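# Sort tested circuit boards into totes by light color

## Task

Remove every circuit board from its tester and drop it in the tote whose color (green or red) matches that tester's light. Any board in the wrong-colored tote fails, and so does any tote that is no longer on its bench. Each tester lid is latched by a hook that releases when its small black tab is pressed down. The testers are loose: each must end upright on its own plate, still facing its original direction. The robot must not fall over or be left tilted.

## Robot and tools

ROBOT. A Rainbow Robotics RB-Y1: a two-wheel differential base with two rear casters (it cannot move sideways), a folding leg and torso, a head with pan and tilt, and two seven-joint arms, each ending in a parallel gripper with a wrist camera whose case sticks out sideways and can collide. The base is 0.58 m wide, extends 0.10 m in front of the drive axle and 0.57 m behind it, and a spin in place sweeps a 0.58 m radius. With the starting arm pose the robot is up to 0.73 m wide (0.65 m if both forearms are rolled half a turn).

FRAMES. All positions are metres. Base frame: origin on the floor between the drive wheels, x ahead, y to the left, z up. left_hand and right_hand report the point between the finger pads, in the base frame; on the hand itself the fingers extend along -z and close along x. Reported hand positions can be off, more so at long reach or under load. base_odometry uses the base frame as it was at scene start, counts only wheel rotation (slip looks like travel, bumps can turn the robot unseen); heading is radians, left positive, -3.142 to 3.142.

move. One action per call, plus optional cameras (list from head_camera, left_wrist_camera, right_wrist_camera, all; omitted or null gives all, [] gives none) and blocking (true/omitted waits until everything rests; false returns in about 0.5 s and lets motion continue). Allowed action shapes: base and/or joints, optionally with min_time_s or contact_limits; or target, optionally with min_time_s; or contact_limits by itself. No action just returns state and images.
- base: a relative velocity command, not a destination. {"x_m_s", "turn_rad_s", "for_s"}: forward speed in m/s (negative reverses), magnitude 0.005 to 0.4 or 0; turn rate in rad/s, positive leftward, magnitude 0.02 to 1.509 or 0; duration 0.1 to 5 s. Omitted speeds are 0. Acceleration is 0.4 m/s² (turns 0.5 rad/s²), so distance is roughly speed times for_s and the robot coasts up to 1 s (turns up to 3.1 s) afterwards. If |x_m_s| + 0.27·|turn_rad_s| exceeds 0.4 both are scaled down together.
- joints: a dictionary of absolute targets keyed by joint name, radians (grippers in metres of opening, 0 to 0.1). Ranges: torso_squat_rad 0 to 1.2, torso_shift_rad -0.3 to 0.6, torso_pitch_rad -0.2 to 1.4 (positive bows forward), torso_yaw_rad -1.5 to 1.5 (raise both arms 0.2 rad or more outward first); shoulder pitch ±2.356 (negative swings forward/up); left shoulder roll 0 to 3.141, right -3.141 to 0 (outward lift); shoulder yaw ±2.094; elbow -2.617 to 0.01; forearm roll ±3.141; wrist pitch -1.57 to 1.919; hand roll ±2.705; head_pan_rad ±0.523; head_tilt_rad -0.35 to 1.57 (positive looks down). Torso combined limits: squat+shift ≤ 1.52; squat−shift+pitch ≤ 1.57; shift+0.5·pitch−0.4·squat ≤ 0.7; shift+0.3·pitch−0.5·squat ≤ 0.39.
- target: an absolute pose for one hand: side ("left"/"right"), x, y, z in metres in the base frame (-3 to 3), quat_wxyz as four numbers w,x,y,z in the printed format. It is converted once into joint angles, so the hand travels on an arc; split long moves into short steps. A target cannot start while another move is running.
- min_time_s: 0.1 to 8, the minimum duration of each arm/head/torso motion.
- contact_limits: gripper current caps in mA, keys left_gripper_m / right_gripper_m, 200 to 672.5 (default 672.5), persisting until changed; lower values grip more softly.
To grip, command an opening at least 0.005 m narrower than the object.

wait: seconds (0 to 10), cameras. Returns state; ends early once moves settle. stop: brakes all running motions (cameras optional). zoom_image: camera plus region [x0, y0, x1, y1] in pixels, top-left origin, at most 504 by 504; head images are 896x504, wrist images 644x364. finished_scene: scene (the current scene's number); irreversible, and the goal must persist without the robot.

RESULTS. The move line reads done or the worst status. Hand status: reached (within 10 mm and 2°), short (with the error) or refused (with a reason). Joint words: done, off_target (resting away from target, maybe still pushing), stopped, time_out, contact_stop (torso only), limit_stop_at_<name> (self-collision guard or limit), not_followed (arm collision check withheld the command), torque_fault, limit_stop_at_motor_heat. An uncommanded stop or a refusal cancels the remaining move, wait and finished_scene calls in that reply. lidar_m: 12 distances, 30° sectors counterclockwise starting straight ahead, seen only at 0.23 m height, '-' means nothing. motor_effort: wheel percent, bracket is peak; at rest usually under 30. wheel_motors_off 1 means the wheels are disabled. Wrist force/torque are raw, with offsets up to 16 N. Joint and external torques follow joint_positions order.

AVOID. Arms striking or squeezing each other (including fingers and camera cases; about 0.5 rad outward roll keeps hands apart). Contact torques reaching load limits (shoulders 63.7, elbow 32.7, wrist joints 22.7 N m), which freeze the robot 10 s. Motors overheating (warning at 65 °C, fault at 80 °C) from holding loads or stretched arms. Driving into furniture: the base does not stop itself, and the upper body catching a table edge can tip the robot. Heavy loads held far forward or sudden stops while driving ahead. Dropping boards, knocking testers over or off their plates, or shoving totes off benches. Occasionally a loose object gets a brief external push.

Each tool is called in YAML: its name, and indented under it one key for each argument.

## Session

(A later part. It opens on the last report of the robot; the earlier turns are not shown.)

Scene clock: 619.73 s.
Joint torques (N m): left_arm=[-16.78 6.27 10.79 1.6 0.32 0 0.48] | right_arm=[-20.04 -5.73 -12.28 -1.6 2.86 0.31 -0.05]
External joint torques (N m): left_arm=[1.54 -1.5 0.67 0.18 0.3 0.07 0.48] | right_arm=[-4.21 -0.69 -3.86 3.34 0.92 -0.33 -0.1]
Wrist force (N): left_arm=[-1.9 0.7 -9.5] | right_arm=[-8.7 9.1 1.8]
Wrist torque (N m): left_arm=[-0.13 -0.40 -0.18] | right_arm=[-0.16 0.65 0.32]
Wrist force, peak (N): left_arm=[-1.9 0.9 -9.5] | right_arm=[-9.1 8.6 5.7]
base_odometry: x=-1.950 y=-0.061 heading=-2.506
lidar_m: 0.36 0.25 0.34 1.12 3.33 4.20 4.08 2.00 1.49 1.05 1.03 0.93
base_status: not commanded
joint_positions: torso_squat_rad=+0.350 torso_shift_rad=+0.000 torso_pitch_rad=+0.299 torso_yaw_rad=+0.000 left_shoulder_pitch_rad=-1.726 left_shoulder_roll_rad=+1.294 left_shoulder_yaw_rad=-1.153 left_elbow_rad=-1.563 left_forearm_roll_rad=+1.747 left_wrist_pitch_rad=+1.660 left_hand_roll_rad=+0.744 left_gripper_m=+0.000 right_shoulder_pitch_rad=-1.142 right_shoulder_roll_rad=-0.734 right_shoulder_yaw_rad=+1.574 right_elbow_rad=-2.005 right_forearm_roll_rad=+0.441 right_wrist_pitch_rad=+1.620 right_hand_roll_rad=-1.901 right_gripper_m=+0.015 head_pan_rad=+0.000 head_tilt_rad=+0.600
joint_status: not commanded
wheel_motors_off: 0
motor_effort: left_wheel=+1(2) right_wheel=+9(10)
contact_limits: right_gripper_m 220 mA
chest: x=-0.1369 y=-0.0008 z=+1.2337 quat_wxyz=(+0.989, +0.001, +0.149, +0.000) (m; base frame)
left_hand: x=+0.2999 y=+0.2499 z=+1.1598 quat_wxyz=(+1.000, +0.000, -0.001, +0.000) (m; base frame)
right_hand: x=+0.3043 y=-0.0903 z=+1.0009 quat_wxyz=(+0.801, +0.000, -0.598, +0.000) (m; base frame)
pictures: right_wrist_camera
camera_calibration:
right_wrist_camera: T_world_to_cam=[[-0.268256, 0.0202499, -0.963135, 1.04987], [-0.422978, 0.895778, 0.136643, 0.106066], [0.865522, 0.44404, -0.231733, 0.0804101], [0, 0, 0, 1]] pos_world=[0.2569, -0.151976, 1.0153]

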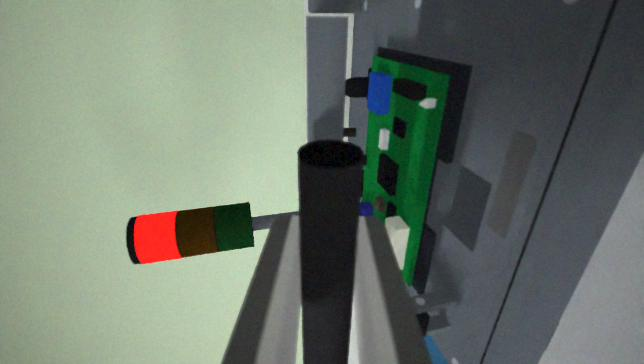

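move:
  target: {"side":"right","x":0.314,"y":-0.09,"z":1.032,"quat_wxyz":[0.737,0,-0.676,0]}
  min_time_s: 1.2
  cameras: []

move:
  target: {"side":"right","x":0.346,"y":-0.09,"z":1.074,"quat_wxyz":[0.66,0,-0.751,0]}
  min_time_s: 1.5
  cameras: ["head_camera"]

move:
  target: {"side":"right","x":0.377,"y":-0.09,"z":1.096,"quat_wxyz":[0.59,0,-0.807,0]}
  min_time_s: 1.2
  cameras: ["head_camera"]

move:
  target: {"side":"right","x":0.399,"y":-0.09,"z":1.118,"quat_wxyz":[0.55,0,-0.835,0]}
  min_time_s: 1.2
  cameras: ["head_camera"]

Scene clock: 627.53 s.
Joint torques (N m): left_arm=[-16.81 6.37 10.76 1.51 0.3 -0.04 0.45] | right_arm=[-17.95 -1.15 -7.53 -6.16 4.05 1.67 -0.09]
External joint torques (N m): left_arm=[1.51 -1.41 0.64 0.09 0.28 0.03 0.45] | right_arm=[-1.96 3.82 0.77 -1.46 2.1 0.92 -0.14]
Wrist force (N): left_arm=[-1.6 0.9 -9.5] | right_arm=[-12.8 11.1 -19.8]
Wrist torque (N m): left_arm=[-0.16 -0.37 -0.17] | right_arm=[-0.12 0.60 0.35]
Wrist force, peak (N): left_arm=[-1.9 1.0 -9.7] | right_arm=[-14.3 11.0 -21.1]
move: done
base_odometry: x=-1.950 y=-0.061 heading=-2.506
lidar_m: 0.35 0.26 0.34 1.12 3.33 4.20 4.07 2.00 1.49 1.05 1.04 0.93
base_status: not commanded
joint_positions: torso_squat_rad=+0.350 torso_shift_rad=+0.000 torso_pitch_rad=+0.300 torso_yaw_rad=+0.000 left_shoulder_pitch_rad=-1.726 left_shoulder_roll_rad=+1.294 left_shoulder_yaw_rad=-1.153 left_elbow_rad=-1.563 left_forearm_roll_rad=+1.747 left_wrist_pitch_rad=+1.660 left_hand_roll_rad=+0.744 left_gripper_m=+0.000 right_shoulder_pitch_rad=-1.153 right_shoulder_roll_rad=-0.713 right_shoulder_yaw_rad=+1.619 right_elbow_rad=-1.949 right_forearm_roll_rad=+0.632 right_wrist_pitch_rad=+1.682 right_hand_roll_rad=-1.939 right_gripper_m=+0.015 head_pan_rad=+0.000 head_tilt_rad=+0.600
joint_status: all done
wheel_motors_off: 0
motor_effort: left_wheel=+0(2) right_wheel=+6(10)
contact_limits: right_gripper_m 220 mA
chest: x=-0.1364 y=-0.0008 z=+1.2337 quat_wxyz=(+0.989, +0.000, +0.150, +0.000) (m; base frame)
left_hand: x=+0.3004 y=+0.2500 z=+1.1594 quat_wxyz=(+1.000, +0.000, +0.000, +0.000) (m; base frame)
right_hand: x=+0.3145 y=-0.0905 z=+1.0313 quat_wxyz=(+0.738, -0.001, -0.675, +0.000) (m; base frame)
right_hand_status: reached (checked arc, planned for 1.2 s): 1 mm and 0.1 deg off.
pictures: none
No camera images: "cameras" was empty.

Scene clock: 629.37 s.
Joint torques (N m): left_arm=[-16.91 6.41 10.83 1.62 0.24 -0.14 0.48] | right_arm=[-21.48 -3.04 -9.54 -4.91 4.98 2.69 -0.12]
External joint torques (N m): left_arm=[1.41 -1.37 0.7 0.2 0.21 -0.07 0.48] | right_arm=[-4.12 2.38 -0.86 -1.01 3.12 1.84 -0.18]
Wrist force (N): left_arm=[-1.8 0.8 -9.1] | right_arm=[-20.2 10.8 -14.5]
Wrist torque (N m): left_arm=[-0.15 -0.41 -0.19] | right_arm=[-0.08 0.75 0.33]
Wrist force, peak (N): left_arm=[-1.7 1.0 -9.6] | right_arm=[-20.1 14.3 -14.1]
move: done
base_odometry: x=-1.950 y=-0.061 heading=-2.506
lidar_m: 0.36 0.26 0.34 1.12 3.34 4.19 4.08 1.99 1.48 1.05 1.04 0.93
base_status: not commanded
joint_positions: torso_squat_rad=+0.350 torso_shift_rad=+0.000 torso_pitch_rad=+0.300 torso_yaw_rad=+0.000 left_shoulder_pitch_rad=-1.726 left_shoulder_roll_rad=+1.294 left_shoulder_yaw_rad=-1.153 left_elbow_rad=-1.563 left_forearm_roll_rad=+1.747 left_wrist_pitch_rad=+1.660 left_hand_roll_rad=+0.744 left_gripper_m=+0.000 right_shoulder_pitch_rad=-1.206 right_shoulder_roll_rad=-0.699 right_shoulder_yaw_rad=+1.625 right_elbow_rad=-1.826 right_forearm_roll_rad=+0.771 right_wrist_pitch_rad=+1.681 right_hand_roll_rad=-1.992 right_gripper_m=+0.015 head_pan_rad=+0.000 head_tilt_rad=+0.600
joint_status: all done
wheel_motors_off: 0
motor_effort: left_wheel=-1(3) right_wheel=+4(6)
contact_limits: right_gripper_m 220 mA
chest: x=-0.1363 y=-0.0007 z=+1.2336 quat_wxyz=(+0.989, +0.000, +0.150, +0.000) (m; base frame)
left_hand: x=+0.3004 y=+0.2502 z=+1.1593 quat_wxyz=(+1.000, +0.000, +0.000, +0.001) (m; base frame)
right_hand: x=+0.3458 y=-0.0905 z=+1.0733 quat_wxyz=(+0.661, -0.001, -0.750, +0.000) (m; base frame)
right_hand_status: reached (checked arc, planned for 1.5 s): 1 mm and 0.2 deg off.
pictures: head_camera
camera_calibration:
head_camera: T_world_to_cam=[[0.0290579, -0.998754, 0.040567, -0.0584132], [-0.757821, -0.0484764, -0.650659, 0.939168], [0.651815, -0.0118358, -0.758286, 1.05088], [0, 0, 0, 1]] pos_world=[0.0284376, -0.000374927, 1.41032]

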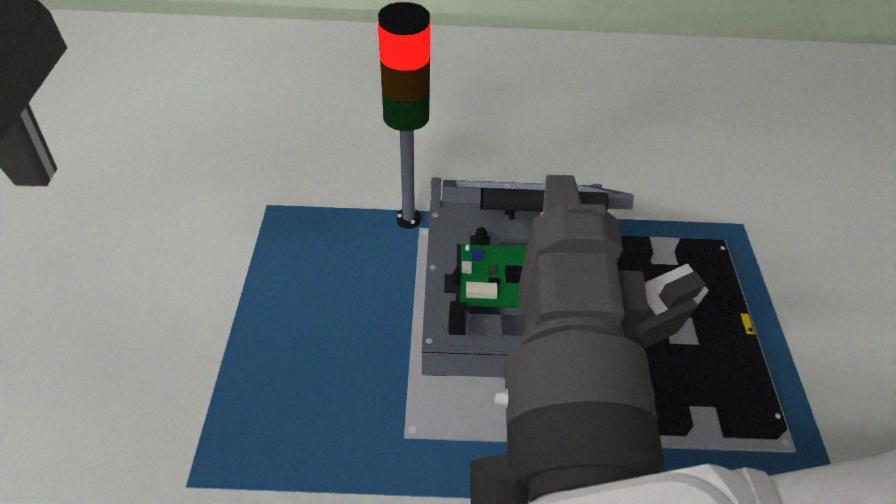

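Scene clock: 630.90 s.
Joint torques (N m): left_arm=[-16.53 6.29 10.61 1.71 0.24 -0.1 0.46] | right_arm=[-19.65 -2.47 -7.67 -2.91 2.26 -0.63 -0.06]
External joint torques (N m): left_arm=[1.78 -1.48 0.49 0.29 0.22 -0.03 0.46] | right_arm=[-0.76 3.25 1.07 -0.03 0.6 -1.63 -0.12]
Wrist force (N): left_arm=[-1.8 0.7 -9.3] | right_arm=[-4.0 2.7 -0.9]
Wrist torque (N m): left_arm=[-0.12 -0.40 -0.18] | right_arm=[-0.30 0.53 0.33]
Wrist force, peak (N): left_arm=[-1.9 0.8 -9.6] | right_arm=[14.6 24.4 7.0]
move: done
base_odometry: x=-1.950 y=-0.061 heading=-2.506
lidar_m: 0.36 0.25 0.34 1.12 3.33 4.20 4.07 1.99 1.50 1.05 1.03 0.92
base_status: not commanded
joint_positions: torso_squat_rad=+0.350 torso_shift_rad=+0.000 torso_pitch_rad=+0.300 torso_yaw_rad=+0.000 left_shoulder_pitch_rad=-1.726 left_shoulder_roll_rad=+1.294 left_shoulder_yaw_rad=-1.153 left_elbow_rad=-1.563 left_forearm_roll_rad=+1.747 left_wrist_pitch_rad=+1.660 left_hand_roll_rad=+0.744 left_gripper_m=+0.000 right_shoulder_pitch_rad=-1.242 right_shoulder_roll_rad=-0.649 right_shoulder_yaw_rad=+1.632 right_elbow_rad=-1.618 right_forearm_roll_rad=+0.884 right_wrist_pitch_rad=+1.656 right_hand_roll_rad=-2.097 right_gripper_m=+0.015 head_pan_rad=+0.000 head_tilt_rad=+0.600
joint_status: all done
wheel_motors_off: 0
motor_effort: left_wheel=-1(3) right_wheel=+3(6)
contact_limits: right_gripper_m 220 mA
chest: x=-0.1368 y=-0.0008 z=+1.2337 quat_wxyz=(+0.989, +0.001, +0.149, +0.000) (m; base frame)
left_hand: x=+0.3000 y=+0.2500 z=+1.1598 quat_wxyz=(+1.000, +0.000, -0.001, +0.000) (m; base frame)
right_hand: x=+0.3764 y=-0.0908 z=+1.0965 quat_wxyz=(+0.591, -0.001, -0.807, +0.000) (m; base frame)
right_hand_status: reached (checked arc, planned for 1.2 s): 1 mm and 0.1 deg off.
pictures: head_camera
camera_calibration:
head_camera: T_world_to_cam=[[0.028807, -0.998763, 0.0405348, -0.0584524], [-0.757323, -0.0482744, -0.651254, 0.939665], [0.652405, -0.0119373, -0.757777, 1.05069], [0, 0, 0, 1]] pos_world=[0.0278371, -0.000475831, 1.41052]

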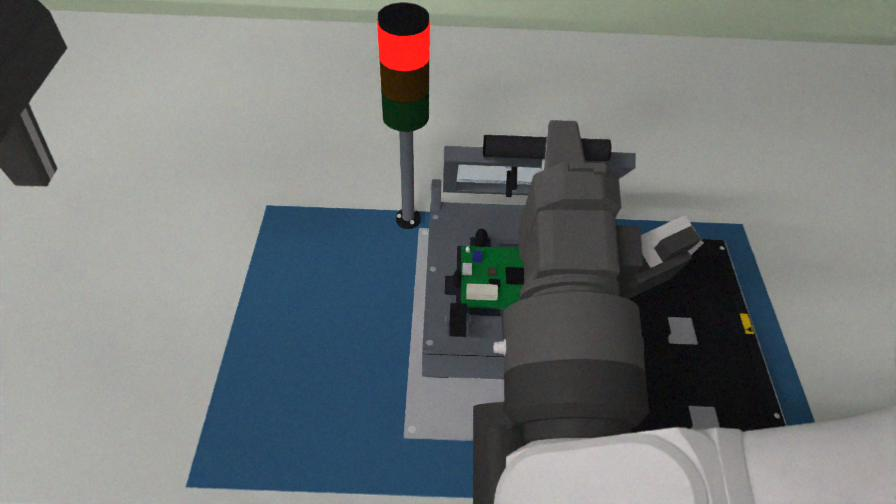

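Scene clock: 632.43 s.
Joint torques (N m): left_arm=[-16.75 6.43 10.9 1.42 0.32 -0.08 0.44] | right_arm=[-28.37 -3.48 -13.67 -2.72 5.57 2.79 -0.2]
External joint torques (N m): left_arm=[1.57 -1.36 0.78 0.01 0.3 -0.01 0.44] | right_arm=[-8.33 2.54 -4.88 -0.54 4.04 1.72 -0.25]
Wrist force (N): left_arm=[-1.5 0.8 -9.2] | right_arm=[-21.4 7.5 -1.9]
Wrist torque (N m): left_arm=[-0.14 -0.37 -0.19] | right_arm=[-0.21 0.88 0.51]
Wrist force, peak (N): left_arm=[-1.7 0.6 -9.7] | right_arm=[-22.0 16.6 -2.6]
move: done
base_odometry: x=-1.950 y=-0.061 heading=-2.506
lidar_m: 0.35 0.25 0.33 1.12 3.34 4.21 4.07 2.00 1.49 1.05 1.03 0.92
base_status: not commanded
joint_positions: torso_squat_rad=+0.350 torso_shift_rad=+0.000 torso_pitch_rad=+0.300 torso_yaw_rad=+0.000 left_shoulder_pitch_rad=-1.726 left_shoulder_roll_rad=+1.294 left_shoulder_yaw_rad=-1.153 left_elbow_rad=-1.563 left_forearm_roll_rad=+1.747 left_wrist_pitch_rad=+1.660 left_hand_roll_rad=+0.744 left_gripper_m=+0.000 right_shoulder_pitch_rad=-1.278 right_shoulder_roll_rad=-0.623 right_shoulder_yaw_rad=+1.624 right_elbow_rad=-1.493 right_forearm_roll_rad=+0.924 right_wrist_pitch_rad=+1.629 right_hand_roll_rad=-2.157 right_gripper_m=+0.015 head_pan_rad=+0.000 head_tilt_rad=+0.600
joint_status: all done
wheel_motors_off: 0
motor_effort: left_wheel=-1(3) right_wheel=+6(6)
contact_limits: right_gripper_m 220 mA
chest: x=-0.1363 y=-0.0008 z=+1.2336 quat_wxyz=(+0.989, +0.001, +0.150, +0.000) (m; base frame)
left_hand: x=+0.3004 y=+0.2500 z=+1.1593 quat_wxyz=(+1.000, +0.000, +0.000, +0.000) (m; base frame)
right_hand: x=+0.3991 y=-0.0907 z=+1.1159 quat_wxyz=(+0.552, -0.001, -0.834, +0.001) (m; base frame)
right_hand_status: reached (checked arc, planned for 1.2 s): 2 mm and 0.3 deg off.
pictures: head_camera
camera_calibration:
head_camera: T_world_to_cam=[[0.0289818, -0.998759, 0.0405026, -0.0584204], [-0.757825, -0.0483767, -0.650662, 0.939168], [0.651814, -0.0118366, -0.758287, 1.05088], [0, 0, 0, 1]] pos_world=[0.0284377, -0.000475292, 1.41032]

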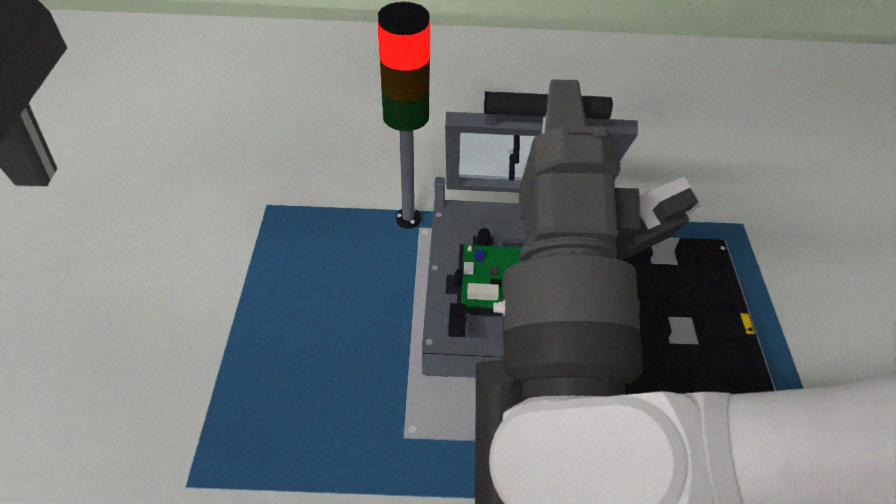

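Tester barely moved. Continue.

move:
  target: {"side":"right","x":0.424,"y":-0.09,"z":1.123,"quat_wxyz":[0.515,0,-0.857,0]}
  min_time_s: 1.2
  cameras: []

move:
  target: {"side":"right","x":0.459,"y":-0.09,"z":1.126,"quat_wxyz":[0.46,0,-0.888,0]}
  min_time_s: 1.5
  cameras: ["head_camera"]

move:
  target: {"side":"right","x":0.479,"y":-0.09,"z":1.125,"quat_wxyz":[0.46,0,-0.888,0]}
  min_time_s: 1
  cameras: ["head_camera"]

move:
  target: {"side":"right","x":0.5,"y":-0.09,"z":1.121,"quat_wxyz":[0.46,0,-0.888,0]}
  min_time_s: 1
  cameras: ["head_camera"]

Scene clock: 641.53 s.
Joint torques (N m): left_arm=[-16.86 6.2 10.56 1.59 0.31 -0.11 0.44] | right_arm=[-29.38 -3.26 -11.31 -1.3 4.76 2.68 -0.3]
External joint torques (N m): left_arm=[1.45 -1.59 0.44 0.18 0.29 -0.04 0.44] | right_arm=[-8.14 2.87 -3.01 0 3.42 1.5 -0.35]
Wrist force (N): left_arm=[-1.4 1.1 -9.4] | right_arm=[-18.1 6.6 2.4]
Wrist torque (N m): left_arm=[-0.17 -0.34 -0.18] | right_arm=[-0.29 0.85 0.64]
Wrist force, peak (N): left_arm=[-1.8 0.8 -9.7] | right_arm=[-21.2 15.4 2.3]
move: done
base_odometry: x=-1.950 y=-0.061 heading=-2.506
lidar_m: 0.35 0.26 0.35 1.12 3.33 4.19 4.08 2.01 1.49 1.05 1.03 0.92
base_status: not commanded
joint_positions: torso_squat_rad=+0.350 torso_shift_rad=+0.000 torso_pitch_rad=+0.300 torso_yaw_rad=+0.000 left_shoulder_pitch_rad=-1.726 left_shoulder_roll_rad=+1.294 left_shoulder_yaw_rad=-1.153 left_elbow_rad=-1.563 left_forearm_roll_rad=+1.747 left_wrist_pitch_rad=+1.660 left_hand_roll_rad=+0.744 left_gripper_m=+0.000 right_shoulder_pitch_rad=-1.298 right_shoulder_roll_rad=-0.554 right_shoulder_yaw_rad=+1.626 right_elbow_rad=-1.285 right_forearm_roll_rad=+0.964 right_wrist_pitch_rad=+1.590 right_hand_roll_rad=-2.265 right_gripper_m=+0.015 head_pan_rad=+0.000 head_tilt_rad=+0.600
joint_status: all done
wheel_motors_off: 0
motor_effort: left_wheel=+0(3) right_wheel=+4(6)
contact_limits: right_gripper_m 220 mA
chest: x=-0.1363 y=-0.0008 z=+1.2336 quat_wxyz=(+0.989, +0.001, +0.150, +0.000) (m; base frame)
left_hand: x=+0.3004 y=+0.2500 z=+1.1593 quat_wxyz=(+1.000, +0.000, +0.000, +0.000) (m; base frame)
right_hand: x=+0.4236 y=-0.0908 z=+1.1216 quat_wxyz=(+0.517, -0.001, -0.856, +0.001) (m; base frame)
right_hand_status: reached (checked arc, planned for 1.2 s): 2 mm and 0.3 deg off.
pictures: none
No camera images: "cameras" was empty.

Scene clock: 643.37 s.
Joint torques (N m): left_arm=[-16.9 6.42 10.64 1.67 0.35 -0.02 0.54] | right_arm=[-25.36 -0.73 -4.87 -0.99 2.62 0.72 -0.31]
External joint torques (N m): left_arm=[1.42 -1.36 0.52 0.26 0.33 0.04 0.54] | right_arm=[-2.43 5.09 1.17 -1.52 1.7 -0.66 -0.36]
Wrist force (N): left_arm=[-1.9 0.9 -9.7] | right_arm=[-4.9 2.3 -1.7]
Wrist torque (N m): left_arm=[-0.14 -0.43 -0.18] | right_arm=[-0.30 0.67 0.67]
Wrist force, peak (N): left_arm=[-1.9 0.9 -9.7] | right_arm=[-12.3 16.9 5.1]
move: done
base_odometry: x=-1.950 y=-0.061 heading=-2.506
lidar_m: 0.35 0.26 0.33 1.11 3.34 4.21 4.07 2.00 1.49 1.05 1.04 0.92
base_status: not commanded
joint_positions: torso_squat_rad=+0.350 torso_shift_rad=+0.000 torso_pitch_rad=+0.300 torso_yaw_rad=+0.000 left_shoulder_pitch_rad=-1.726 left_shoulder_roll_rad=+1.294 left_shoulder_yaw_rad=-1.153 left_elbow_rad=-1.563 left_forearm_roll_rad=+1.747 left_wrist_pitch_rad=+1.660 left_hand_roll_rad=+0.744 left_gripper_m=+0.000 right_shoulder_pitch_rad=-1.316 right_shoulder_roll_rad=-0.368 right_shoulder_yaw_rad=+1.638 right_elbow_rad=-0.815 right_forearm_roll_rad=+1.025 right_wrist_pitch_rad=+1.522 right_hand_roll_rad=-2.503 right_gripper_m=+0.015 head_pan_rad=+0.000 head_tilt_rad=+0.600
joint_status: all done
wheel_motors_off: 0
motor_effort: left_wheel=-1(4) right_wheel=+3(6)
contact_limits: right_gripper_m 220 mA
chest: x=-0.1366 y=-0.0008 z=+1.2337 quat_wxyz=(+0.989, +0.001, +0.149, +0.000) (m; base frame)
left_hand: x=+0.3002 y=+0.2499 z=+1.1596 quat_wxyz=(+1.000, +0.000, -0.001, +0.000) (m; base frame)
right_hand: x=+0.4586 y=-0.0912 z=+1.1263 quat_wxyz=(+0.461, -0.001, -0.887, +0.000) (m; base frame)
right_hand_status: reached (checked arc, planned for 1.5 s): 1 mm and 0.2 deg off.
pictures: head_camera
camera_calibration:
head_camera: T_world_to_cam=[[0.0288227, -0.998763, 0.0405257, -0.0585415], [-0.757556, -0.0482761, -0.650982, 0.93937], [0.652133, -0.0119375, -0.75801, 1.05082], [0, 0, 0, 1]] pos_world=[0.0280375, -0.000575825, 1.41042]

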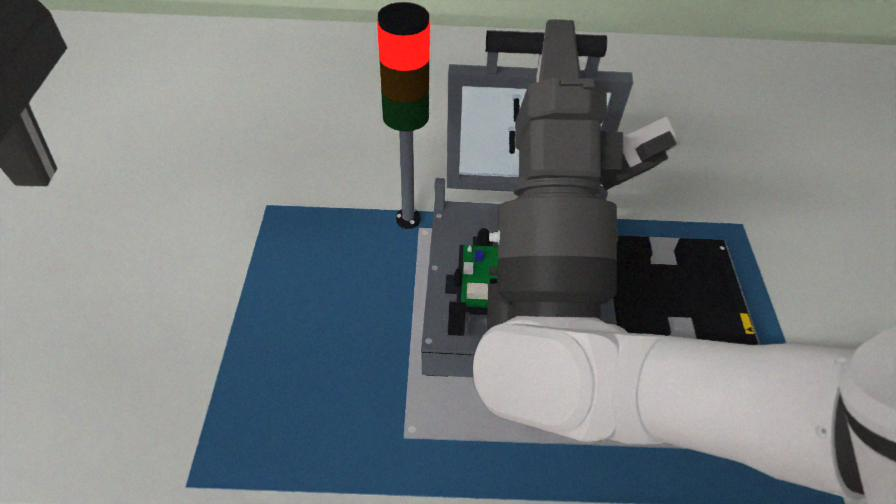

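Scene clock: 644.70 s.
Joint torques (N m): left_arm=[-17.02 6.71 10.67 1.67 0.3 -0.04 0.51] | right_arm=[-28.03 -1.56 -5.03 0.75 2.2 0.77 -0.53]
External joint torques (N m): left_arm=[1.3 -1.07 0.55 0.25 0.27 0.03 0.51] | right_arm=[-4.47 4.03 -0.49 -0.66 1.46 -0.77 -0.58]
Wrist force (N): left_arm=[-2.0 0.8 -9.3] | right_arm=[-0.2 2.3 4.0]
Wrist torque (N m): left_arm=[-0.14 -0.43 -0.18] | right_arm=[-0.40 1.41 0.72]
Wrist force, peak (N): left_arm=[-1.3 1.0 -9.8] | right_arm=[-14.3 16.2 11.1]
move: done
base_odometry: x=-1.950 y=-0.061 heading=-2.506
lidar_m: 0.35 0.25 0.34 1.12 3.34 4.21 4.06 2.00 1.49 1.06 1.04 0.93
base_status: not commanded
joint_positions: torso_squat_rad=+0.350 torso_shift_rad=+0.000 torso_pitch_rad=+0.300 torso_yaw_rad=+0.000 left_shoulder_pitch_rad=-1.726 left_shoulder_roll_rad=+1.294 left_shoulder_yaw_rad=-1.153 left_elbow_rad=-1.563 left_forearm_roll_rad=+1.747 left_wrist_pitch_rad=+1.660 left_hand_roll_rad=+0.744 left_gripper_m=+0.000 right_shoulder_pitch_rad=-1.329 right_shoulder_roll_rad=-0.271 right_shoulder_yaw_rad=+1.640 right_elbow_rad=-0.580 right_forearm_roll_rad=+1.019 right_wrist_pitch_rad=+1.433 right_hand_roll_rad=-2.614 right_gripper_m=+0.015 head_pan_rad=+0.000 head_tilt_rad=+0.600
joint_status: all done
wheel_motors_off: 0
motor_effort: left_wheel=-2(3) right_wheel=+3(6)
contact_limits: right_gripper_m 220 mA
chest: x=-0.1367 y=-0.0009 z=+1.2337 quat_wxyz=(+0.989, +0.001, +0.149, +0.000) (m; base frame)
left_hand: x=+0.3002 y=+0.2499 z=+1.1596 quat_wxyz=(+1.000, +0.000, -0.001, +0.000) (m; base frame)
right_hand: x=+0.4783 y=-0.0912 z=+1.1250 quat_wxyz=(+0.464, -0.001, -0.886, +0.001) (m; base frame)
right_hand_status: reached (checked arc, planned for 1.0 s): 1 mm and 0.5 deg off.
pictures: head_camera
camera_calibration:
head_camera: T_world_to_cam=[[0.0288106, -0.998769, 0.0403891, -0.0583458], [-0.757507, -0.0481788, -0.651047, 0.939385], [0.652191, -0.011838, -0.757962, 1.05082], [0, 0, 0, 1]] pos_world=[0.0279375, -0.000576015, 1.41042]

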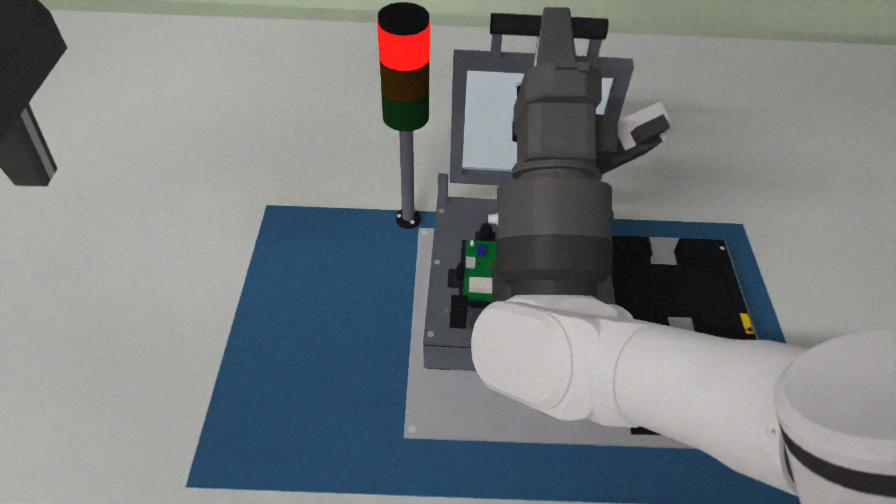

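Scene clock: 646.30 s.
Joint torques (N m): left_arm=[-16.96 6.6 10.85 1.5 0.26 -0.08 0.49] | right_arm=[-19.3 2.38 -0.81 -3.57 1.68 -1.28 -0.06]
External joint torques (N m): left_arm=[1.35 -1.18 0.73 0.08 0.24 -0.01 0.49] | right_arm=[4.41 7.17 1.73 -1.58 1.12 -2.9 -0.11]
Wrist force (N): left_arm=[-1.6 1.0 -9.4] | right_arm=[2.1 1.5 -8.1]
Wrist torque (N m): left_arm=[-0.16 -0.37 -0.17] | right_arm=[-0.39 0.38 0.30]
Wrist force, peak (N): left_arm=[-1.8 0.8 -9.8] | right_arm=[-18.3 15.2 15.2]
move: short
base_odometry: x=-1.950 y=-0.061 heading=-2.506
lidar_m: 0.37 0.26 0.34 1.13 3.34 4.20 4.08 2.00 1.49 1.04 1.03 0.93
base_status: not commanded
joint_positions: torso_squat_rad=+0.350 torso_shift_rad=+0.000 torso_pitch_rad=+0.299 torso_yaw_rad=+0.000 left_shoulder_pitch_rad=-1.726 left_shoulder_roll_rad=+1.294 left_shoulder_yaw_rad=-1.153 left_elbow_rad=-1.563 left_forearm_roll_rad=+1.747 left_wrist_pitch_rad=+1.660 left_hand_roll_rad=+0.744 left_gripper_m=+0.000 right_shoulder_pitch_rad=-1.272 right_shoulder_roll_rad=-0.149 right_shoulder_yaw_rad=+1.180 right_elbow_rad=-0.316 right_forearm_roll_rad=+1.484 right_wrist_pitch_rad=+1.215 right_hand_roll_rad=-2.705 right_gripper_m=+0.015 head_pan_rad=+0.000 head_tilt_rad=+0.600
joint_status: all done
wheel_motors_off: 0
motor_effort: left_wheel=-3(6) right_wheel=+5(7)
contact_limits: right_gripper_m 220 mA
chest: x=-0.1368 y=-0.0009 z=+1.2337 quat_wxyz=(+0.989, +0.001, +0.149, +0.000) (m; base frame)
left_hand: x=+0.3000 y=+0.2498 z=+1.1598 quat_wxyz=(+1.000, +0.000, -0.001, +0.000) (m; base frame)
right_hand: x=+0.4997 y=-0.0913 z=+1.1225 quat_wxyz=(+0.485, -0.001, -0.875, +0.006) (m; base frame)
right_hand_status: short (checked arc, as near as the solve gets, planned for 1.0 s): 2 mm and 3.3 deg off. The place is met; only the turn is off.
pictures: head_camera
camera_calibration:
head_camera: T_world_to_cam=[[0.0287255, -0.998768, 0.0404747, -0.0584627], [-0.757235, -0.0481751, -0.651364, 0.939738], [0.652511, -0.0119381, -0.757685, 1.05063], [0, 0, 0, 1]] pos_world=[0.0277371, -0.000576194, 1.41052]

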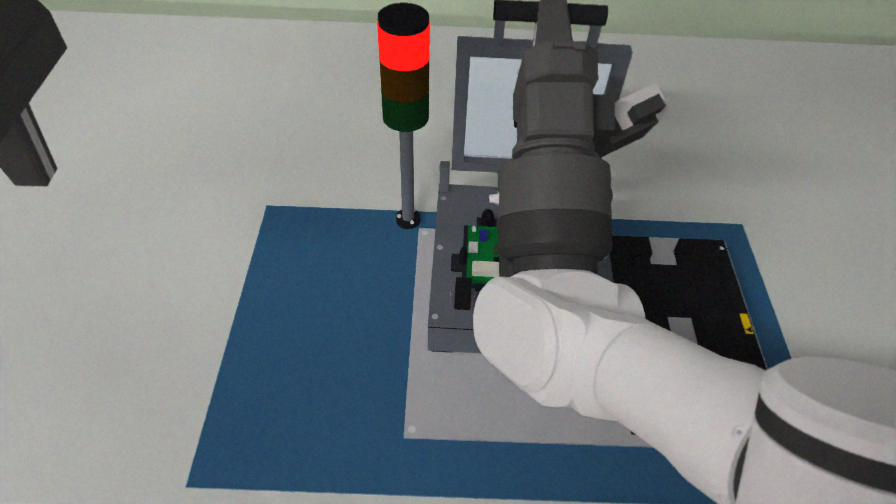

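move:
  contact_limits: {"right_gripper_m":450}
  cameras: []

move:
  target: {"side":"right","x":0.468,"y":-0.09,"z":1.118,"quat_wxyz":[0.481,0,-0.877,0]}
  min_time_s: 1.5
  cameras: ["head_camera"]

Scene clock: 652.50 s.
Joint torques (N m): left_arm=[-16.92 6.59 10.86 1.63 0.25 -0.05 0.45] | right_arm=[-19.69 2.17 -1.07 -3.71 1.71 -1.22 -0.21]
External joint torques (N m): left_arm=[1.39 -1.19 0.74 0.21 0.23 0.02 0.45] | right_arm=[4.02 6.96 1.46 -1.72 1.15 -2.84 -0.26]
Wrist force (N): left_arm=[-1.7 0.6 -9.6] | right_arm=[4.8 1.6 -8.1]
Wrist torque (N m): left_arm=[-0.13 -0.39 -0.17] | right_arm=[-0.37 0.35 0.25]
Wrist force, peak (N): left_arm=[-1.5 0.9 -9.8] | right_arm=[5.4 2.6 -8.4]
base_odometry: x=-1.950 y=-0.061 heading=-2.506
lidar_m: 0.36 0.25 0.35 1.11 3.34 4.19 4.07 1.99 1.49 1.05 1.04 0.93
base_status: not commanded
joint_positions: torso_squat_rad=+0.350 torso_shift_rad=+0.000 torso_pitch_rad=+0.299 torso_yaw_rad=+0.000 left_shoulder_pitch_rad=-1.726 left_shoulder_roll_rad=+1.294 left_shoulder_yaw_rad=-1.153 left_elbow_rad=-1.563 left_forearm_roll_rad=+1.747 left_wrist_pitch_rad=+1.660 left_hand_roll_rad=+0.744 left_gripper_m=+0.000 right_shoulder_pitch_rad=-1.272 right_shoulder_roll_rad=-0.149 right_shoulder_yaw_rad=+1.180 right_elbow_rad=-0.316 right_forearm_roll_rad=+1.484 right_wrist_pitch_rad=+1.215 right_hand_roll_rad=-2.705 right_gripper_m=+0.014 head_pan_rad=+0.000 head_tilt_rad=+0.600
joint_status: not commanded
wheel_motors_off: 0
motor_effort: left_wheel=-3(6) right_wheel=+5(6)
contact_limits: right_gripper_m 450 mA
chest: x=-0.1368 y=-0.0009 z=+1.2337 quat_wxyz=(+0.989, +0.001, +0.149, +0.000) (m; base frame)
left_hand: x=+0.3000 y=+0.2498 z=+1.1598 quat_wxyz=(+1.000, +0.000, -0.001, +0.000) (m; base frame)
right_hand: x=+0.4997 y=-0.0913 z=+1.1225 quat_wxyz=(+0.485, -0.001, -0.875, +0.006) (m; base frame)
pictures: none
No camera images: "cameras" was empty.

Scene clock: 654.43 s.
Joint torques (N m): left_arm=[-16.85 6.91 10.81 1.54 0.28 -0.05 0.46] | right_arm=[-18.47 -0.19 -3.39 -4.45 1.53 0.13 0.19]
External joint torques (N m): left_arm=[1.47 -0.87 0.69 0.13 0.26 0.02 0.46] | right_arm=[3.75 4.37 2.03 -0.91 0.61 -1.24 0.14]
Wrist force (N): left_arm=[-1.8 0.9 -9.3] | right_arm=[-2.5 6.5 -5.4]
Wrist torque (N m): left_arm=[-0.15 -0.41 -0.16] | right_arm=[-0.35 0.28 0.23]
Wrist force, peak (N): left_arm=[-1.7 1.0 -9.8] | right_arm=[23.2 27.1 -22.2]
move: done
base_odometry: x=-1.950 y=-0.061 heading=-2.506
lidar_m: 0.35 0.25 0.34 1.11 3.34 4.20 4.07 2.00 1.49 1.04 1.03 0.93
base_status: not commanded
joint_positions: torso_squat_rad=+0.350 torso_shift_rad=+0.000 torso_pitch_rad=+0.300 torso_yaw_rad=+0.000 left_shoulder_pitch_rad=-1.726 left_shoulder_roll_rad=+1.294 left_shoulder_yaw_rad=-1.153 left_elbow_rad=-1.563 left_forearm_roll_rad=+1.747 left_wrist_pitch_rad=+1.660 left_hand_roll_rad=+0.744 left_gripper_m=+0.000 right_shoulder_pitch_rad=-1.145 right_shoulder_roll_rad=-0.305 right_shoulder_yaw_rad=+1.168 right_elbow_rad=-0.741 right_forearm_roll_rad=+1.464 right_wrist_pitch_rad=+1.297 right_hand_roll_rad=-2.474 right_gripper_m=+0.014 head_pan_rad=+0.000 head_tilt_rad=+0.600
joint_status: all done
wheel_motors_off: 0
motor_effort: left_wheel=-2(5) right_wheel=+3(7)
contact_limits: right_gripper_m 450 mA
chest: x=-0.1367 y=-0.0008 z=+1.2337 quat_wxyz=(+0.989, +0.001, +0.149, +0.000) (m; base frame)
left_hand: x=+0.3001 y=+0.2499 z=+1.1597 quat_wxyz=(+1.000, +0.000, -0.001, +0.000) (m; base frame)
right_hand: x=+0.4679 y=-0.0902 z=+1.1190 quat_wxyz=(+0.475, +0.000, -0.880, -0.001) (m; base frame)
right_hand_status: reached (checked arc, planned for 1.5 s): 1 mm and 0.8 deg off.
pictures: head_camera
camera_calibration:
head_camera: T_world_to_cam=[[0.0287331, -0.998767, 0.0404722, -0.0584622], [-0.757326, -0.0481775, -0.651257, 0.939666], [0.652404, -0.0119381, -0.757777, 1.05069], [0, 0, 0, 1]] pos_world=[0.0278373, -0.000576185, 1.41052]

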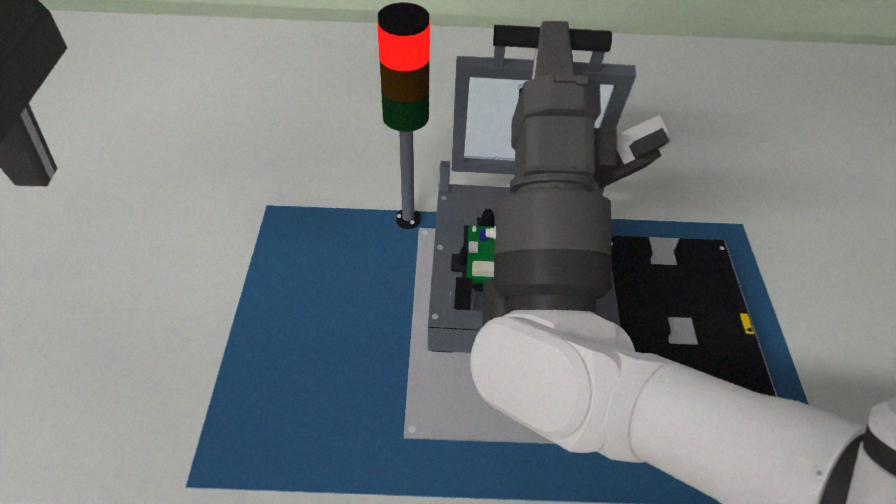

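move:
  target: {"side":"right","x":0.49,"y":-0.09,"z":1.119,"quat_wxyz":[0.481,0,-0.877,0]}
  min_time_s: 1
  cameras: []

move:
  joints: {"right_gripper_m":0.05}
  cameras: ["head_camera"]

move:
  target: {"side":"right","x":0.455,"y":-0.091,"z":1.098,"quat_wxyz":[0.481,0,-0.877,0]}
  min_time_s: 1
  cameras: ["head_camera"]

Scene clock: 667.20 s.
Joint torques (N m): left_arm=[-16.93 6.67 10.62 1.61 0.23 -0.13 0.48] | right_arm=[-15.56 0.76 -2.3 -2.65 0.17 -2.65 -0.26]
External joint torques (N m): left_arm=[1.38 -1.1 0.5 0.19 0.2 -0.06 0.48] | right_arm=[7.69 5.55 1.81 0.12 -0.58 -4.16 -0.31]
Wrist force (N): left_arm=[-1.8 1.0 -9.3] | right_arm=[10.6 2.3 -6.1]
Wrist torque (N m): left_arm=[-0.16 -0.41 -0.19] | right_arm=[-0.40 0.39 0.57]
Wrist force, peak (N): left_arm=[-1.8 0.7 -9.7] | right_arm=[20.8 22.9 -10.9]
move: done
base_odometry: x=-1.950 y=-0.061 heading=-2.506
lidar_m: 0.36 0.25 0.34 1.11 3.33 4.20 4.07 2.01 1.49 1.04 1.03 0.92
base_status: not commanded
joint_positions: torso_squat_rad=+0.350 torso_shift_rad=+0.000 torso_pitch_rad=+0.299 torso_yaw_rad=+0.000 left_shoulder_pitch_rad=-1.726 left_shoulder_roll_rad=+1.294 left_shoulder_yaw_rad=-1.153 left_elbow_rad=-1.563 left_forearm_roll_rad=+1.747 left_wrist_pitch_rad=+1.660 left_hand_roll_rad=+0.744 left_gripper_m=+0.000 right_shoulder_pitch_rad=-1.216 right_shoulder_roll_rad=-0.231 right_shoulder_yaw_rad=+1.170 right_elbow_rad=-0.530 right_forearm_roll_rad=+1.462 right_wrist_pitch_rad=+1.243 right_hand_roll_rad=-2.586 right_gripper_m=+0.014 head_pan_rad=+0.000 head_tilt_rad=+0.600
joint_status: all done
wheel_motors_off: 0
motor_effort: left_wheel=-2(4) right_wheel=+2(4)
contact_limits: right_gripper_m 450 mA
chest: x=-0.1371 y=-0.0008 z=+1.2337 quat_wxyz=(+0.989, +0.000, +0.149, +0.000) (m; base frame)
left_hand: x=+0.2997 y=+0.2499 z=+1.1601 quat_wxyz=(+1.000, +0.000, -0.001, +0.000) (m; base frame)
right_hand: x=+0.4895 y=-0.0906 z=+1.1215 quat_wxyz=(+0.483, +0.000, -0.876, +0.001) (m; base frame)
right_hand_status: reached (checked arc, planned for 1.0 s): 3 mm and 0.3 deg off.
pictures: none
No camera images: "cameras" was empty.

Scene clock: 668.10 s.
Joint torques (N m): left_arm=[-16.89 6.79 10.71 1.57 0.33 -0.1 0.49] | right_arm=[-14.09 -1.8 -2.53 -1.07 -1.21 -0.94 -0.27]
External joint torques (N m): left_arm=[1.43 -0.98 0.59 0.16 0.31 -0.03 0.49] | right_arm=[9.16 2.97 1.58 1.71 -1.96 -2.45 -0.32]
Wrist force (N): left_arm=[-1.6 0.7 -9.5] | right_arm=[8.4 10.4 -7.2]
Wrist torque (N m): left_arm=[-0.12 -0.40 -0.20] | right_arm=[-0.15 0.19 0.44]
Wrist force, peak (N): left_arm=[-1.8 0.6 -9.7] | right_arm=[19.6 10.1 -10.6]
move: done
base_odometry: x=-1.950 y=-0.061 heading=-2.506
lidar_m: 0.35 0.26 0.33 1.12 3.33 4.20 4.08 1.99 1.50 1.05 1.04 0.93
base_status: not commanded
joint_positions: torso_squat_rad=+0.350 torso_shift_rad=+0.000 torso_pitch_rad=+0.299 torso_yaw_rad=+0.000 left_shoulder_pitch_rad=-1.726 left_shoulder_roll_rad=+1.294 left_shoulder_yaw_rad=-1.153 left_elbow_rad=-1.563 left_forearm_roll_rad=+1.747 left_wrist_pitch_rad=+1.660 left_hand_roll_rad=+0.744 left_gripper_m=+0.000 right_shoulder_pitch_rad=-1.217 right_shoulder_roll_rad=-0.230 right_shoulder_yaw_rad=+1.171 right_elbow_rad=-0.530 right_forearm_roll_rad=+1.462 right_wrist_pitch_rad=+1.243 right_hand_roll_rad=-2.586 right_gripper_m=+0.050 head_pan_rad=+0.000 head_tilt_rad=+0.600
joint_status: all done
wheel_motors_off: 0
motor_effort: left_wheel=-3(3) right_wheel=+2(4)
contact_limits: right_gripper_m 450 mA
chest: x=-0.1370 y=-0.0007 z=+1.2337 quat_wxyz=(+0.989, +0.000, +0.149, +0.000) (m; base frame)
left_hand: x=+0.2998 y=+0.2500 z=+1.1599 quat_wxyz=(+1.000, +0.000, -0.001, +0.000) (m; base frame)
right_hand: x=+0.4895 y=-0.0898 z=+1.1214 quat_wxyz=(+0.483, +0.000, -0.876, +0.001) (m; base frame)
pictures: head_camera
camera_calibration:
head_camera: T_world_to_cam=[[0.0288642, -0.998758, 0.0406148, -0.058459], [-0.756995, -0.0483759, -0.651628, 0.939952], [0.652783, -0.0119364, -0.757451, 1.05056], [0, 0, 0, 1]] pos_world=[0.0274364, -0.00037546, 1.41062]

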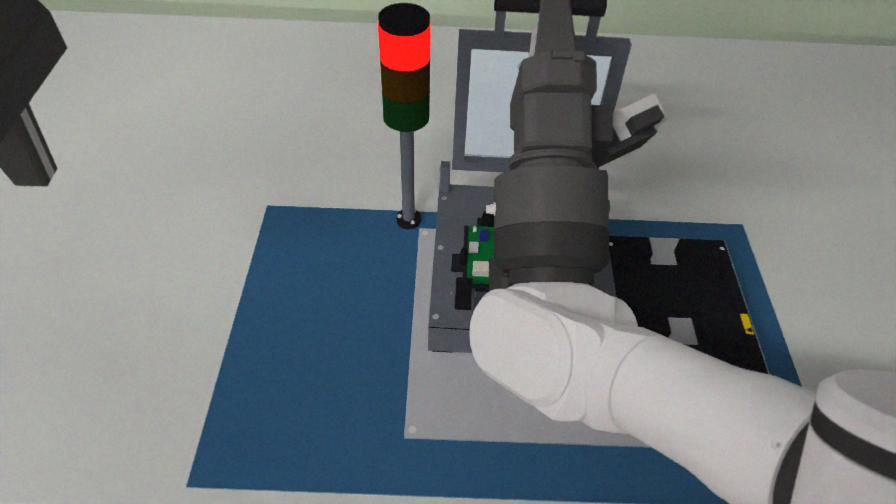

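Scene clock: 669.43 s.
Joint torques (N m): left_arm=[-16.75 6.69 10.74 1.57 0.31 -0.1 0.5] | right_arm=[-18.89 -4.24 -3.85 -3.4 0.89 1.51 0.37]
External joint torques (N m): left_arm=[1.56 -1.08 0.61 0.16 0.28 -0.03 0.5] | right_arm=[2.65 -0.21 1.17 0.04 -0.01 0.1 0.32]
Wrist force (N): left_arm=[-1.7 0.9 -9.1] | right_arm=[-2.7 10.9 -3.6]
Wrist torque (N m): left_arm=[-0.14 -0.39 -0.18] | right_arm=[-0.16 0.57 0.45]
Wrist force, peak (N): left_arm=[-1.7 0.7 -9.9] | right_arm=[6.8 12.5 -6.2]
move: done
base_odometry: x=-1.950 y=-0.061 heading=-2.506
lidar_m: 0.35 0.26 0.34 1.12 3.33 4.20 4.07 1.99 1.49 1.05 1.04 0.92
base_status: not commanded
joint_positions: torso_squat_rad=+0.350 torso_shift_rad=+0.000 torso_pitch_rad=+0.300 torso_yaw_rad=+0.000 left_shoulder_pitch_rad=-1.726 left_shoulder_roll_rad=+1.294 left_shoulder_yaw_rad=-1.153 left_elbow_rad=-1.563 left_forearm_roll_rad=+1.747 left_wrist_pitch_rad=+1.660 left_hand_roll_rad=+0.744 left_gripper_m=+0.000 right_shoulder_pitch_rad=-1.111 right_shoulder_roll_rad=-0.279 right_shoulder_yaw_rad=+1.188 right_elbow_rad=-0.706 right_forearm_roll_rad=+1.482 right_wrist_pitch_rad=+1.332 right_hand_roll_rad=-2.503 right_gripper_m=+0.050 head_pan_rad=+0.000 head_tilt_rad=+0.600
joint_status: all done
wheel_motors_off: 0
motor_effort: left_wheel=+0(3) right_wheel=+2(4)
contact_limits: right_gripper_m 450 mA
chest: x=-0.1367 y=-0.0007 z=+1.2337 quat_wxyz=(+0.989, +0.000, +0.149, +0.000) (m; base frame)
left_hand: x=+0.3001 y=+0.2500 z=+1.1597 quat_wxyz=(+1.000, +0.000, -0.001, +0.000) (m; base frame)
right_hand: x=+0.4552 y=-0.0908 z=+1.0981 quat_wxyz=(+0.478, +0.000, -0.879, -0.001) (m; base frame)
right_hand_status: reached (checked arc, planned for 1.0 s): 0 mm and 0.4 deg off.
pictures: head_camera
camera_calibration:
head_camera: T_world_to_cam=[[0.0288907, -0.998758, 0.0405968, -0.0584447], [-0.757411, -0.0483766, -0.651143, 0.939593], [0.652298, -0.0119365, -0.757868, 1.05076], [0, 0, 0, 1]] pos_world=[0.0279371, -0.000375457, 1.41052]

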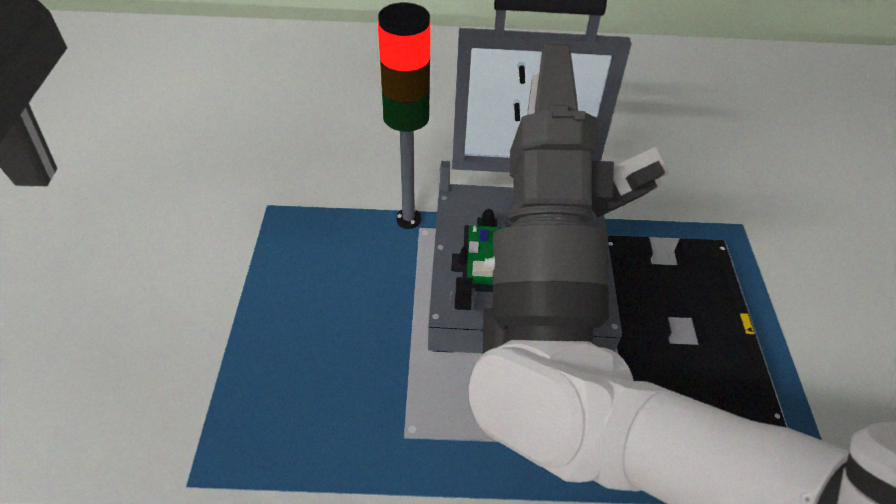

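Stays open. Withdraw.

move:
  target: {"side":"right","x":0.42,"y":-0.091,"z":1.078,"quat_wxyz":[0.481,0,-0.877,0]}
  cameras: []

move:
  target: {"side":"right","x":0.36,"y":-0.1,"z":1.07,"quat_wxyz":[0.6,0,-0.8,0]}
  cameras: []

move:
  target: {"side":"right","x":0.28,"y":-0.16,"z":1.13,"quat_wxyz":[0.95,0,-0.31,0]}
  cameras: []

move:
  target: {"side":"right","x":0.3,"y":-0.2,"z":1.14,"quat_wxyz":[1,0,0,0]}
  cameras: []

move:
  contact_limits: {"right_gripper_m":672.5}
  joints: {"right_gripper_m":0.09}
  cameras: ["head_camera"]

zoom_image:
  camera: "head_camera"
  region: [400, 180, 660, 400]

Scene clock: 678.83 s.
Joint torques (N m): left_arm=[-16.95 6.83 10.65 1.54 0.25 -0.07 0.6] | right_arm=[-18.32 -3.5 -5.06 -3.72 0.85 1.28 0.13]
External joint torques (N m): left_arm=[1.37 -0.94 0.52 0.13 0.23 0 0.6] | right_arm=[1.39 -0.1 0.54 0.35 -0.18 -0.04 0.08]
Wrist force (N): left_arm=[-1.6 0.7 -9.7] | right_arm=[-3.3 10.8 -3.6]
Wrist torque (N m): left_arm=[-0.13 -0.38 -0.17] | right_arm=[-0.14 0.53 0.46]
Wrist force, peak (N): left_arm=[-1.8 0.9 -9.7] | right_arm=[-2.5 11.8 -4.1]
move: done
base_odometry: x=-1.950 y=-0.061 heading=-2.506
lidar_m: 0.36 0.25 0.33 1.12 3.33 4.20 4.07 2.00 1.49 1.05 1.03 0.93
base_status: not commanded
joint_positions: torso_squat_rad=+0.350 torso_shift_rad=+0.000 torso_pitch_rad=+0.300 torso_yaw_rad=+0.000 left_shoulder_pitch_rad=-1.726 left_shoulder_roll_rad=+1.294 left_shoulder_yaw_rad=-1.153 left_elbow_rad=-1.563 left_forearm_roll_rad=+1.747 left_wrist_pitch_rad=+1.660 left_hand_roll_rad=+0.744 left_gripper_m=+0.000 right_shoulder_pitch_rad=-1.014 right_shoulder_roll_rad=-0.326 right_shoulder_yaw_rad=+1.211 right_elbow_rad=-0.870 right_forearm_roll_rad=+1.502 right_wrist_pitch_rad=+1.400 right_hand_roll_rad=-2.420 right_gripper_m=+0.050 head_pan_rad=+0.000 head_tilt_rad=+0.600
joint_status: all done
wheel_motors_off: 0
motor_effort: left_wheel=-1(3) right_wheel=+2(5)
contact_limits: right_gripper_m 450 mA
chest: x=-0.1367 y=-0.0007 z=+1.2337 quat_wxyz=(+0.989, +0.000, +0.149, +0.000) (m; base frame)
left_hand: x=+0.3001 y=+0.2500 z=+1.1597 quat_wxyz=(+1.000, +0.000, -0.001, +0.000) (m; base frame)
right_hand: x=+0.4200 y=-0.0909 z=+1.0781 quat_wxyz=(+0.480, +0.000, -0.877, +0.000) (m; base frame)
right_hand_status: reached (checked arc, planned for 0.5 s): 0 mm and 0.2 deg off.
pictures: none
No camera images: "cameras" was empty.

Scene clock: 680.43 s.
Joint torques (N m): left_arm=[-16.82 6.79 10.95 1.52 0.28 -0.1 0.45] | right_arm=[-13.85 -3.1 -8.2 -5.92 1.44 0.45 -0.22]
External joint torques (N m): left_arm=[1.5 -0.99 0.83 0.11 0.26 -0.03 0.45] | right_arm=[1.56 0.83 -0.65 0.68 -0.3 -0.28 -0.28]
Wrist force (N): left_arm=[-1.8 0.7 -9.2] | right_arm=[-3.9 10.8 -5.2]
Wrist torque (N m): left_arm=[-0.13 -0.40 -0.18] | right_arm=[-0.13 0.48 0.44]
Wrist force, peak (N): left_arm=[-1.7 0.9 -9.6] | right_arm=[-2.6 12.3 -4.3]
move: done
base_odometry: x=-1.950 y=-0.061 heading=-2.506
lidar_m: 0.36 0.26 0.33 1.12 3.33 4.20 4.07 2.00 1.49 1.04 1.04 0.93
base_status: not commanded
joint_positions: torso_squat_rad=+0.350 torso_shift_rad=+0.000 torso_pitch_rad=+0.300 torso_yaw_rad=+0.000 left_shoulder_pitch_rad=-1.726 left_shoulder_roll_rad=+1.294 left_shoulder_yaw_rad=-1.153 left_elbow_rad=-1.563 left_forearm_roll_rad=+1.747 left_wrist_pitch_rad=+1.660 left_hand_roll_rad=+0.744 left_gripper_m=+0.000 right_shoulder_pitch_rad=-0.806 right_shoulder_roll_rad=-0.589 right_shoulder_yaw_rad=+1.174 right_elbow_rad=-1.612 right_forearm_roll_rad=+1.267 right_wrist_pitch_rad=+1.327 right_hand_roll_rad=-1.945 right_gripper_m=+0.050 head_pan_rad=+0.000 head_tilt_rad=+0.600
joint_status: all done
wheel_motors_off: 0
motor_effort: left_wheel=-2(4) right_wheel=+3(4)
contact_limits: right_gripper_m 450 mA
chest: x=-0.1367 y=-0.0007 z=+1.2337 quat_wxyz=(+0.989, +0.000, +0.149, +0.000) (m; base frame)
left_hand: x=+0.3001 y=+0.2500 z=+1.1596 quat_wxyz=(+1.000, +0.000, -0.001, +0.000) (m; base frame)
right_hand: x=+0.3599 y=-0.0998 z=+1.0701 quat_wxyz=(+0.600, +0.000, -0.800, +0.000) (m; base frame)
right_hand_status: reached (checked arc, planned for 1.1 s): 0 mm and 0.1 deg off.
pictures: none
No camera images: "cameras" was empty.

Scene clock: 682.43 s.
Joint torques (N m): left_arm=[-16.93 6.85 10.63 1.6 0.22 -0.03 0.52] | right_arm=[-14.85 -7.7 -8.26 -2.06 1.29 -0.66 -0.23]
External joint torques (N m): left_arm=[1.39 -0.93 0.51 0.19 0.2 0.04 0.52] | right_arm=[1.19 0.59 0.53 0.47 0.05 -0.18 -0.26]
Wrist force (N): left_arm=[-1.9 1.0 -9.4] | right_arm=[-1.6 11.1 -12.3]
Wrist torque (N m): left_arm=[-0.17 -0.41 -0.18] | right_arm=[-0.10 0.62 0.50]
Wrist force, peak (N): left_arm=[-1.6 0.8 -9.8] | right_arm=[-1.6 11.1 -12.3]
move: done
base_odometry: x=-1.950 y=-0.061 heading=-2.506
lidar_m: 0.36 0.25 0.34 1.11 3.34 4.21 4.08 1.99 1.49 1.05 1.04 0.93
base_status: not commanded
joint_positions: torso_squat_rad=+0.350 torso_shift_rad=+0.000 torso_pitch_rad=+0.300 torso_yaw_rad=+0.000 left_shoulder_pitch_rad=-1.726 left_shoulder_roll_rad=+1.294 left_shoulder_yaw_rad=-1.153 left_elbow_rad=-1.563 left_forearm_roll_rad=+1.747 left_wrist_pitch_rad=+1.660 left_hand_roll_rad=+0.744 left_gripper_m=+0.000 right_shoulder_pitch_rad=-1.036 right_shoulder_roll_rad=-0.916 right_shoulder_yaw_rad=+0.487 right_elbow_rad=-2.345 right_forearm_roll_rad=-0.753 right_wrist_pitch_rad=+1.889 right_hand_roll_rad=-1.172 right_gripper_m=+0.050 head_pan_rad=+0.000 head_tilt_rad=+0.600
joint_status: all done
wheel_motors_off: 0
motor_effort: left_wheel=-2(3) right_wheel=+3(5)
contact_limits: right_gripper_m 450 mA
chest: x=-0.1367 y=-0.0007 z=+1.2337 quat_wxyz=(+0.989, +0.000, +0.149, +0.000) (m; base frame)
left_hand: x=+0.3001 y=+0.2500 z=+1.1596 quat_wxyz=(+1.000, +0.000, -0.001, +0.000) (m; base frame)
right_hand: x=+0.2800 y=-0.1600 z=+1.1301 quat_wxyz=(+0.951, +0.000, -0.310, +0.000) (m; base frame)
right_hand_status: reached (checked arc, planned for 1.6 s): 0 mm and 0.0 deg off.
pictures: none
No camera images: "cameras" was empty.

Scene clock: 684.00 s.
Joint torques (N m): left_arm=[-16.92 6.74 10.65 1.45 0.19 -0.09 0.54] | right_arm=[-19.12 -9.86 -8.38 -1 0.31 -0.01 -0.15]
External joint torques (N m): left_arm=[1.4 -1.03 0.53 0.04 0.17 -0.02 0.54] | right_arm=[2.13 0.15 1.6 0.61 0.07 0 -0.15]
Wrist force (N): left_arm=[-1.7 0.8 -9.0] | right_arm=[2.0 10.8 -13.2]
Wrist torque (N m): left_arm=[-0.15 -0.38 -0.19] | right_arm=[-0.08 0.83 0.54]
Wrist force, peak (N): left_arm=[-1.8 0.9 -9.6] | right_arm=[2.4 11.2 -13.5]
move: done
base_odometry: x=-1.950 y=-0.061 heading=-2.506
lidar_m: 0.35 0.25 0.34 1.12 3.33 4.20 4.08 2.00 1.49 1.04 1.04 0.93
base_status: not commanded
joint_positions: torso_squat_rad=+0.350 torso_shift_rad=+0.000 torso_pitch_rad=+0.300 torso_yaw_rad=+0.000 left_shoulder_pitch_rad=-1.726 left_shoulder_roll_rad=+1.294 left_shoulder_yaw_rad=-1.153 left_elbow_rad=-1.563 left_forearm_roll_rad=+1.747 left_wrist_pitch_rad=+1.660 left_hand_roll_rad=+0.744 left_gripper_m=+0.000 right_shoulder_pitch_rad=-1.443 right_shoulder_roll_rad=-1.008 right_shoulder_yaw_rad=+0.684 right_elbow_rad=-1.586 right_forearm_roll_rad=-1.445 right_wrist_pitch_rad=+1.919 right_hand_roll_rad=-0.880 right_gripper_m=+0.050 head_pan_rad=+0.000 head_tilt_rad=+0.600
joint_status: all done
wheel_motors_off: 0
motor_effort: left_wheel=-1(3) right_wheel=+3(5)
contact_limits: right_gripper_m 450 mA
chest: x=-0.1366 y=-0.0007 z=+1.2337 quat_wxyz=(+0.989, +0.000, +0.149, +0.000) (m; base frame)
left_hand: x=+0.3001 y=+0.2500 z=+1.1596 quat_wxyz=(+1.000, +0.000, -0.001, +0.000) (m; base frame)
right_hand: x=+0.3001 y=-0.1999 z=+1.1403 quat_wxyz=(+1.000, +0.000, -0.001, +0.000) (m; base frame)
right_hand_status: reached (checked arc, planned for 1.1 s): 0 mm and 0.1 deg off.
pictures: none
No camera images: "cameras" was empty.

Scene clock: 684.93 s.
Joint torques (N m): left_arm=[-16.75 6.97 10.65 1.6 0.3 -0.05 0.51] | right_arm=[-19.09 -9.68 -8.49 -0.93 0.3 0.09 -0.22]
External joint torques (N m): left_arm=[1.57 -0.8 0.53 0.19 0.28 0.02 0.51] | right_arm=[2.16 0.32 1.49 0.69 0.07 0.1 -0.22]
Wrist force (N): left_arm=[-1.7 0.7 -9.2] | right_arm=[2.0 10.9 -13.1]
Wrist torque (N m): left_arm=[-0.12 -0.39 -0.17] | right_arm=[-0.06 0.82 0.52]
Wrist force, peak (N): left_arm=[-1.9 0.7 -9.5] | right_arm=[2.2 10.8 -13.6]
move: done
base_odometry: x=-1.950 y=-0.061 heading=-2.506
lidar_m: 0.35 0.25 0.34 1.12 3.33 4.20 4.08 2.00 1.49 1.04 1.04 0.93
base_status: not commanded
joint_positions: torso_squat_rad=+0.350 torso_shift_rad=+0.000 torso_pitch_rad=+0.300 torso_yaw_rad=+0.000 left_shoulder_pitch_rad=-1.726 left_shoulder_roll_rad=+1.294 left_shoulder_yaw_rad=-1.153 left_elbow_rad=-1.563 left_forearm_roll_rad=+1.747 left_wrist_pitch_rad=+1.660 left_hand_roll_rad=+0.744 left_gripper_m=+0.000 right_shoulder_pitch_rad=-1.443 right_shoulder_roll_rad=-1.008 right_shoulder_yaw_rad=+0.684 right_elbow_rad=-1.586 right_forearm_roll_rad=-1.445 right_wrist_pitch_rad=+1.919 right_hand_roll_rad=-0.880 right_gripper_m=+0.090 head_pan_rad=+0.000 head_tilt_rad=+0.600
joint_status: all done
wheel_motors_off: 0
motor_effort: left_wheel=-2(3) right_wheel=+4(4)
contact_limits: right_gripper_m 672.5 mA
chest: x=-0.1366 y=-0.0007 z=+1.2337 quat_wxyz=(+0.989, +0.000, +0.149, +0.000) (m; base frame)
left_hand: x=+0.3001 y=+0.2500 z=+1.1596 quat_wxyz=(+1.000, +0.000, -0.001, +0.000) (m; base frame)
right_hand: x=+0.3001 y=-0.1999 z=+1.1403 quat_wxyz=(+1.000, +0.000, -0.001, +0.000) (m; base frame)
pictures: head_camera
camera_calibration:
head_camera: T_world_to_cam=[[0.0289669, -0.998753, 0.0406613, -0.0585375], [-0.757408, -0.0484764, -0.65114, 0.939587], [0.652299, -0.0119357, -0.757868, 1.05076], [0, 0, 0, 1]] pos_world=[0.027937, -0.000375092, 1.41052]

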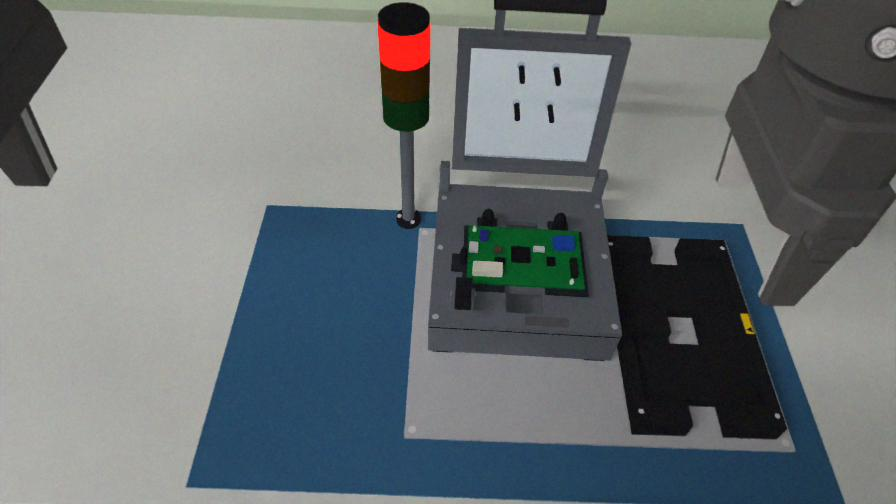

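Scaled by 1.938 from the camera's 896x504 image, which has a finer 1280x720 frame.

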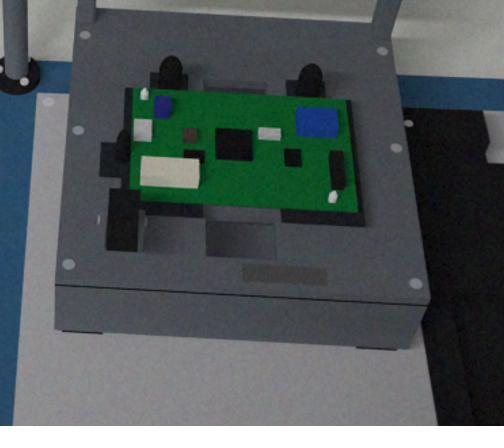

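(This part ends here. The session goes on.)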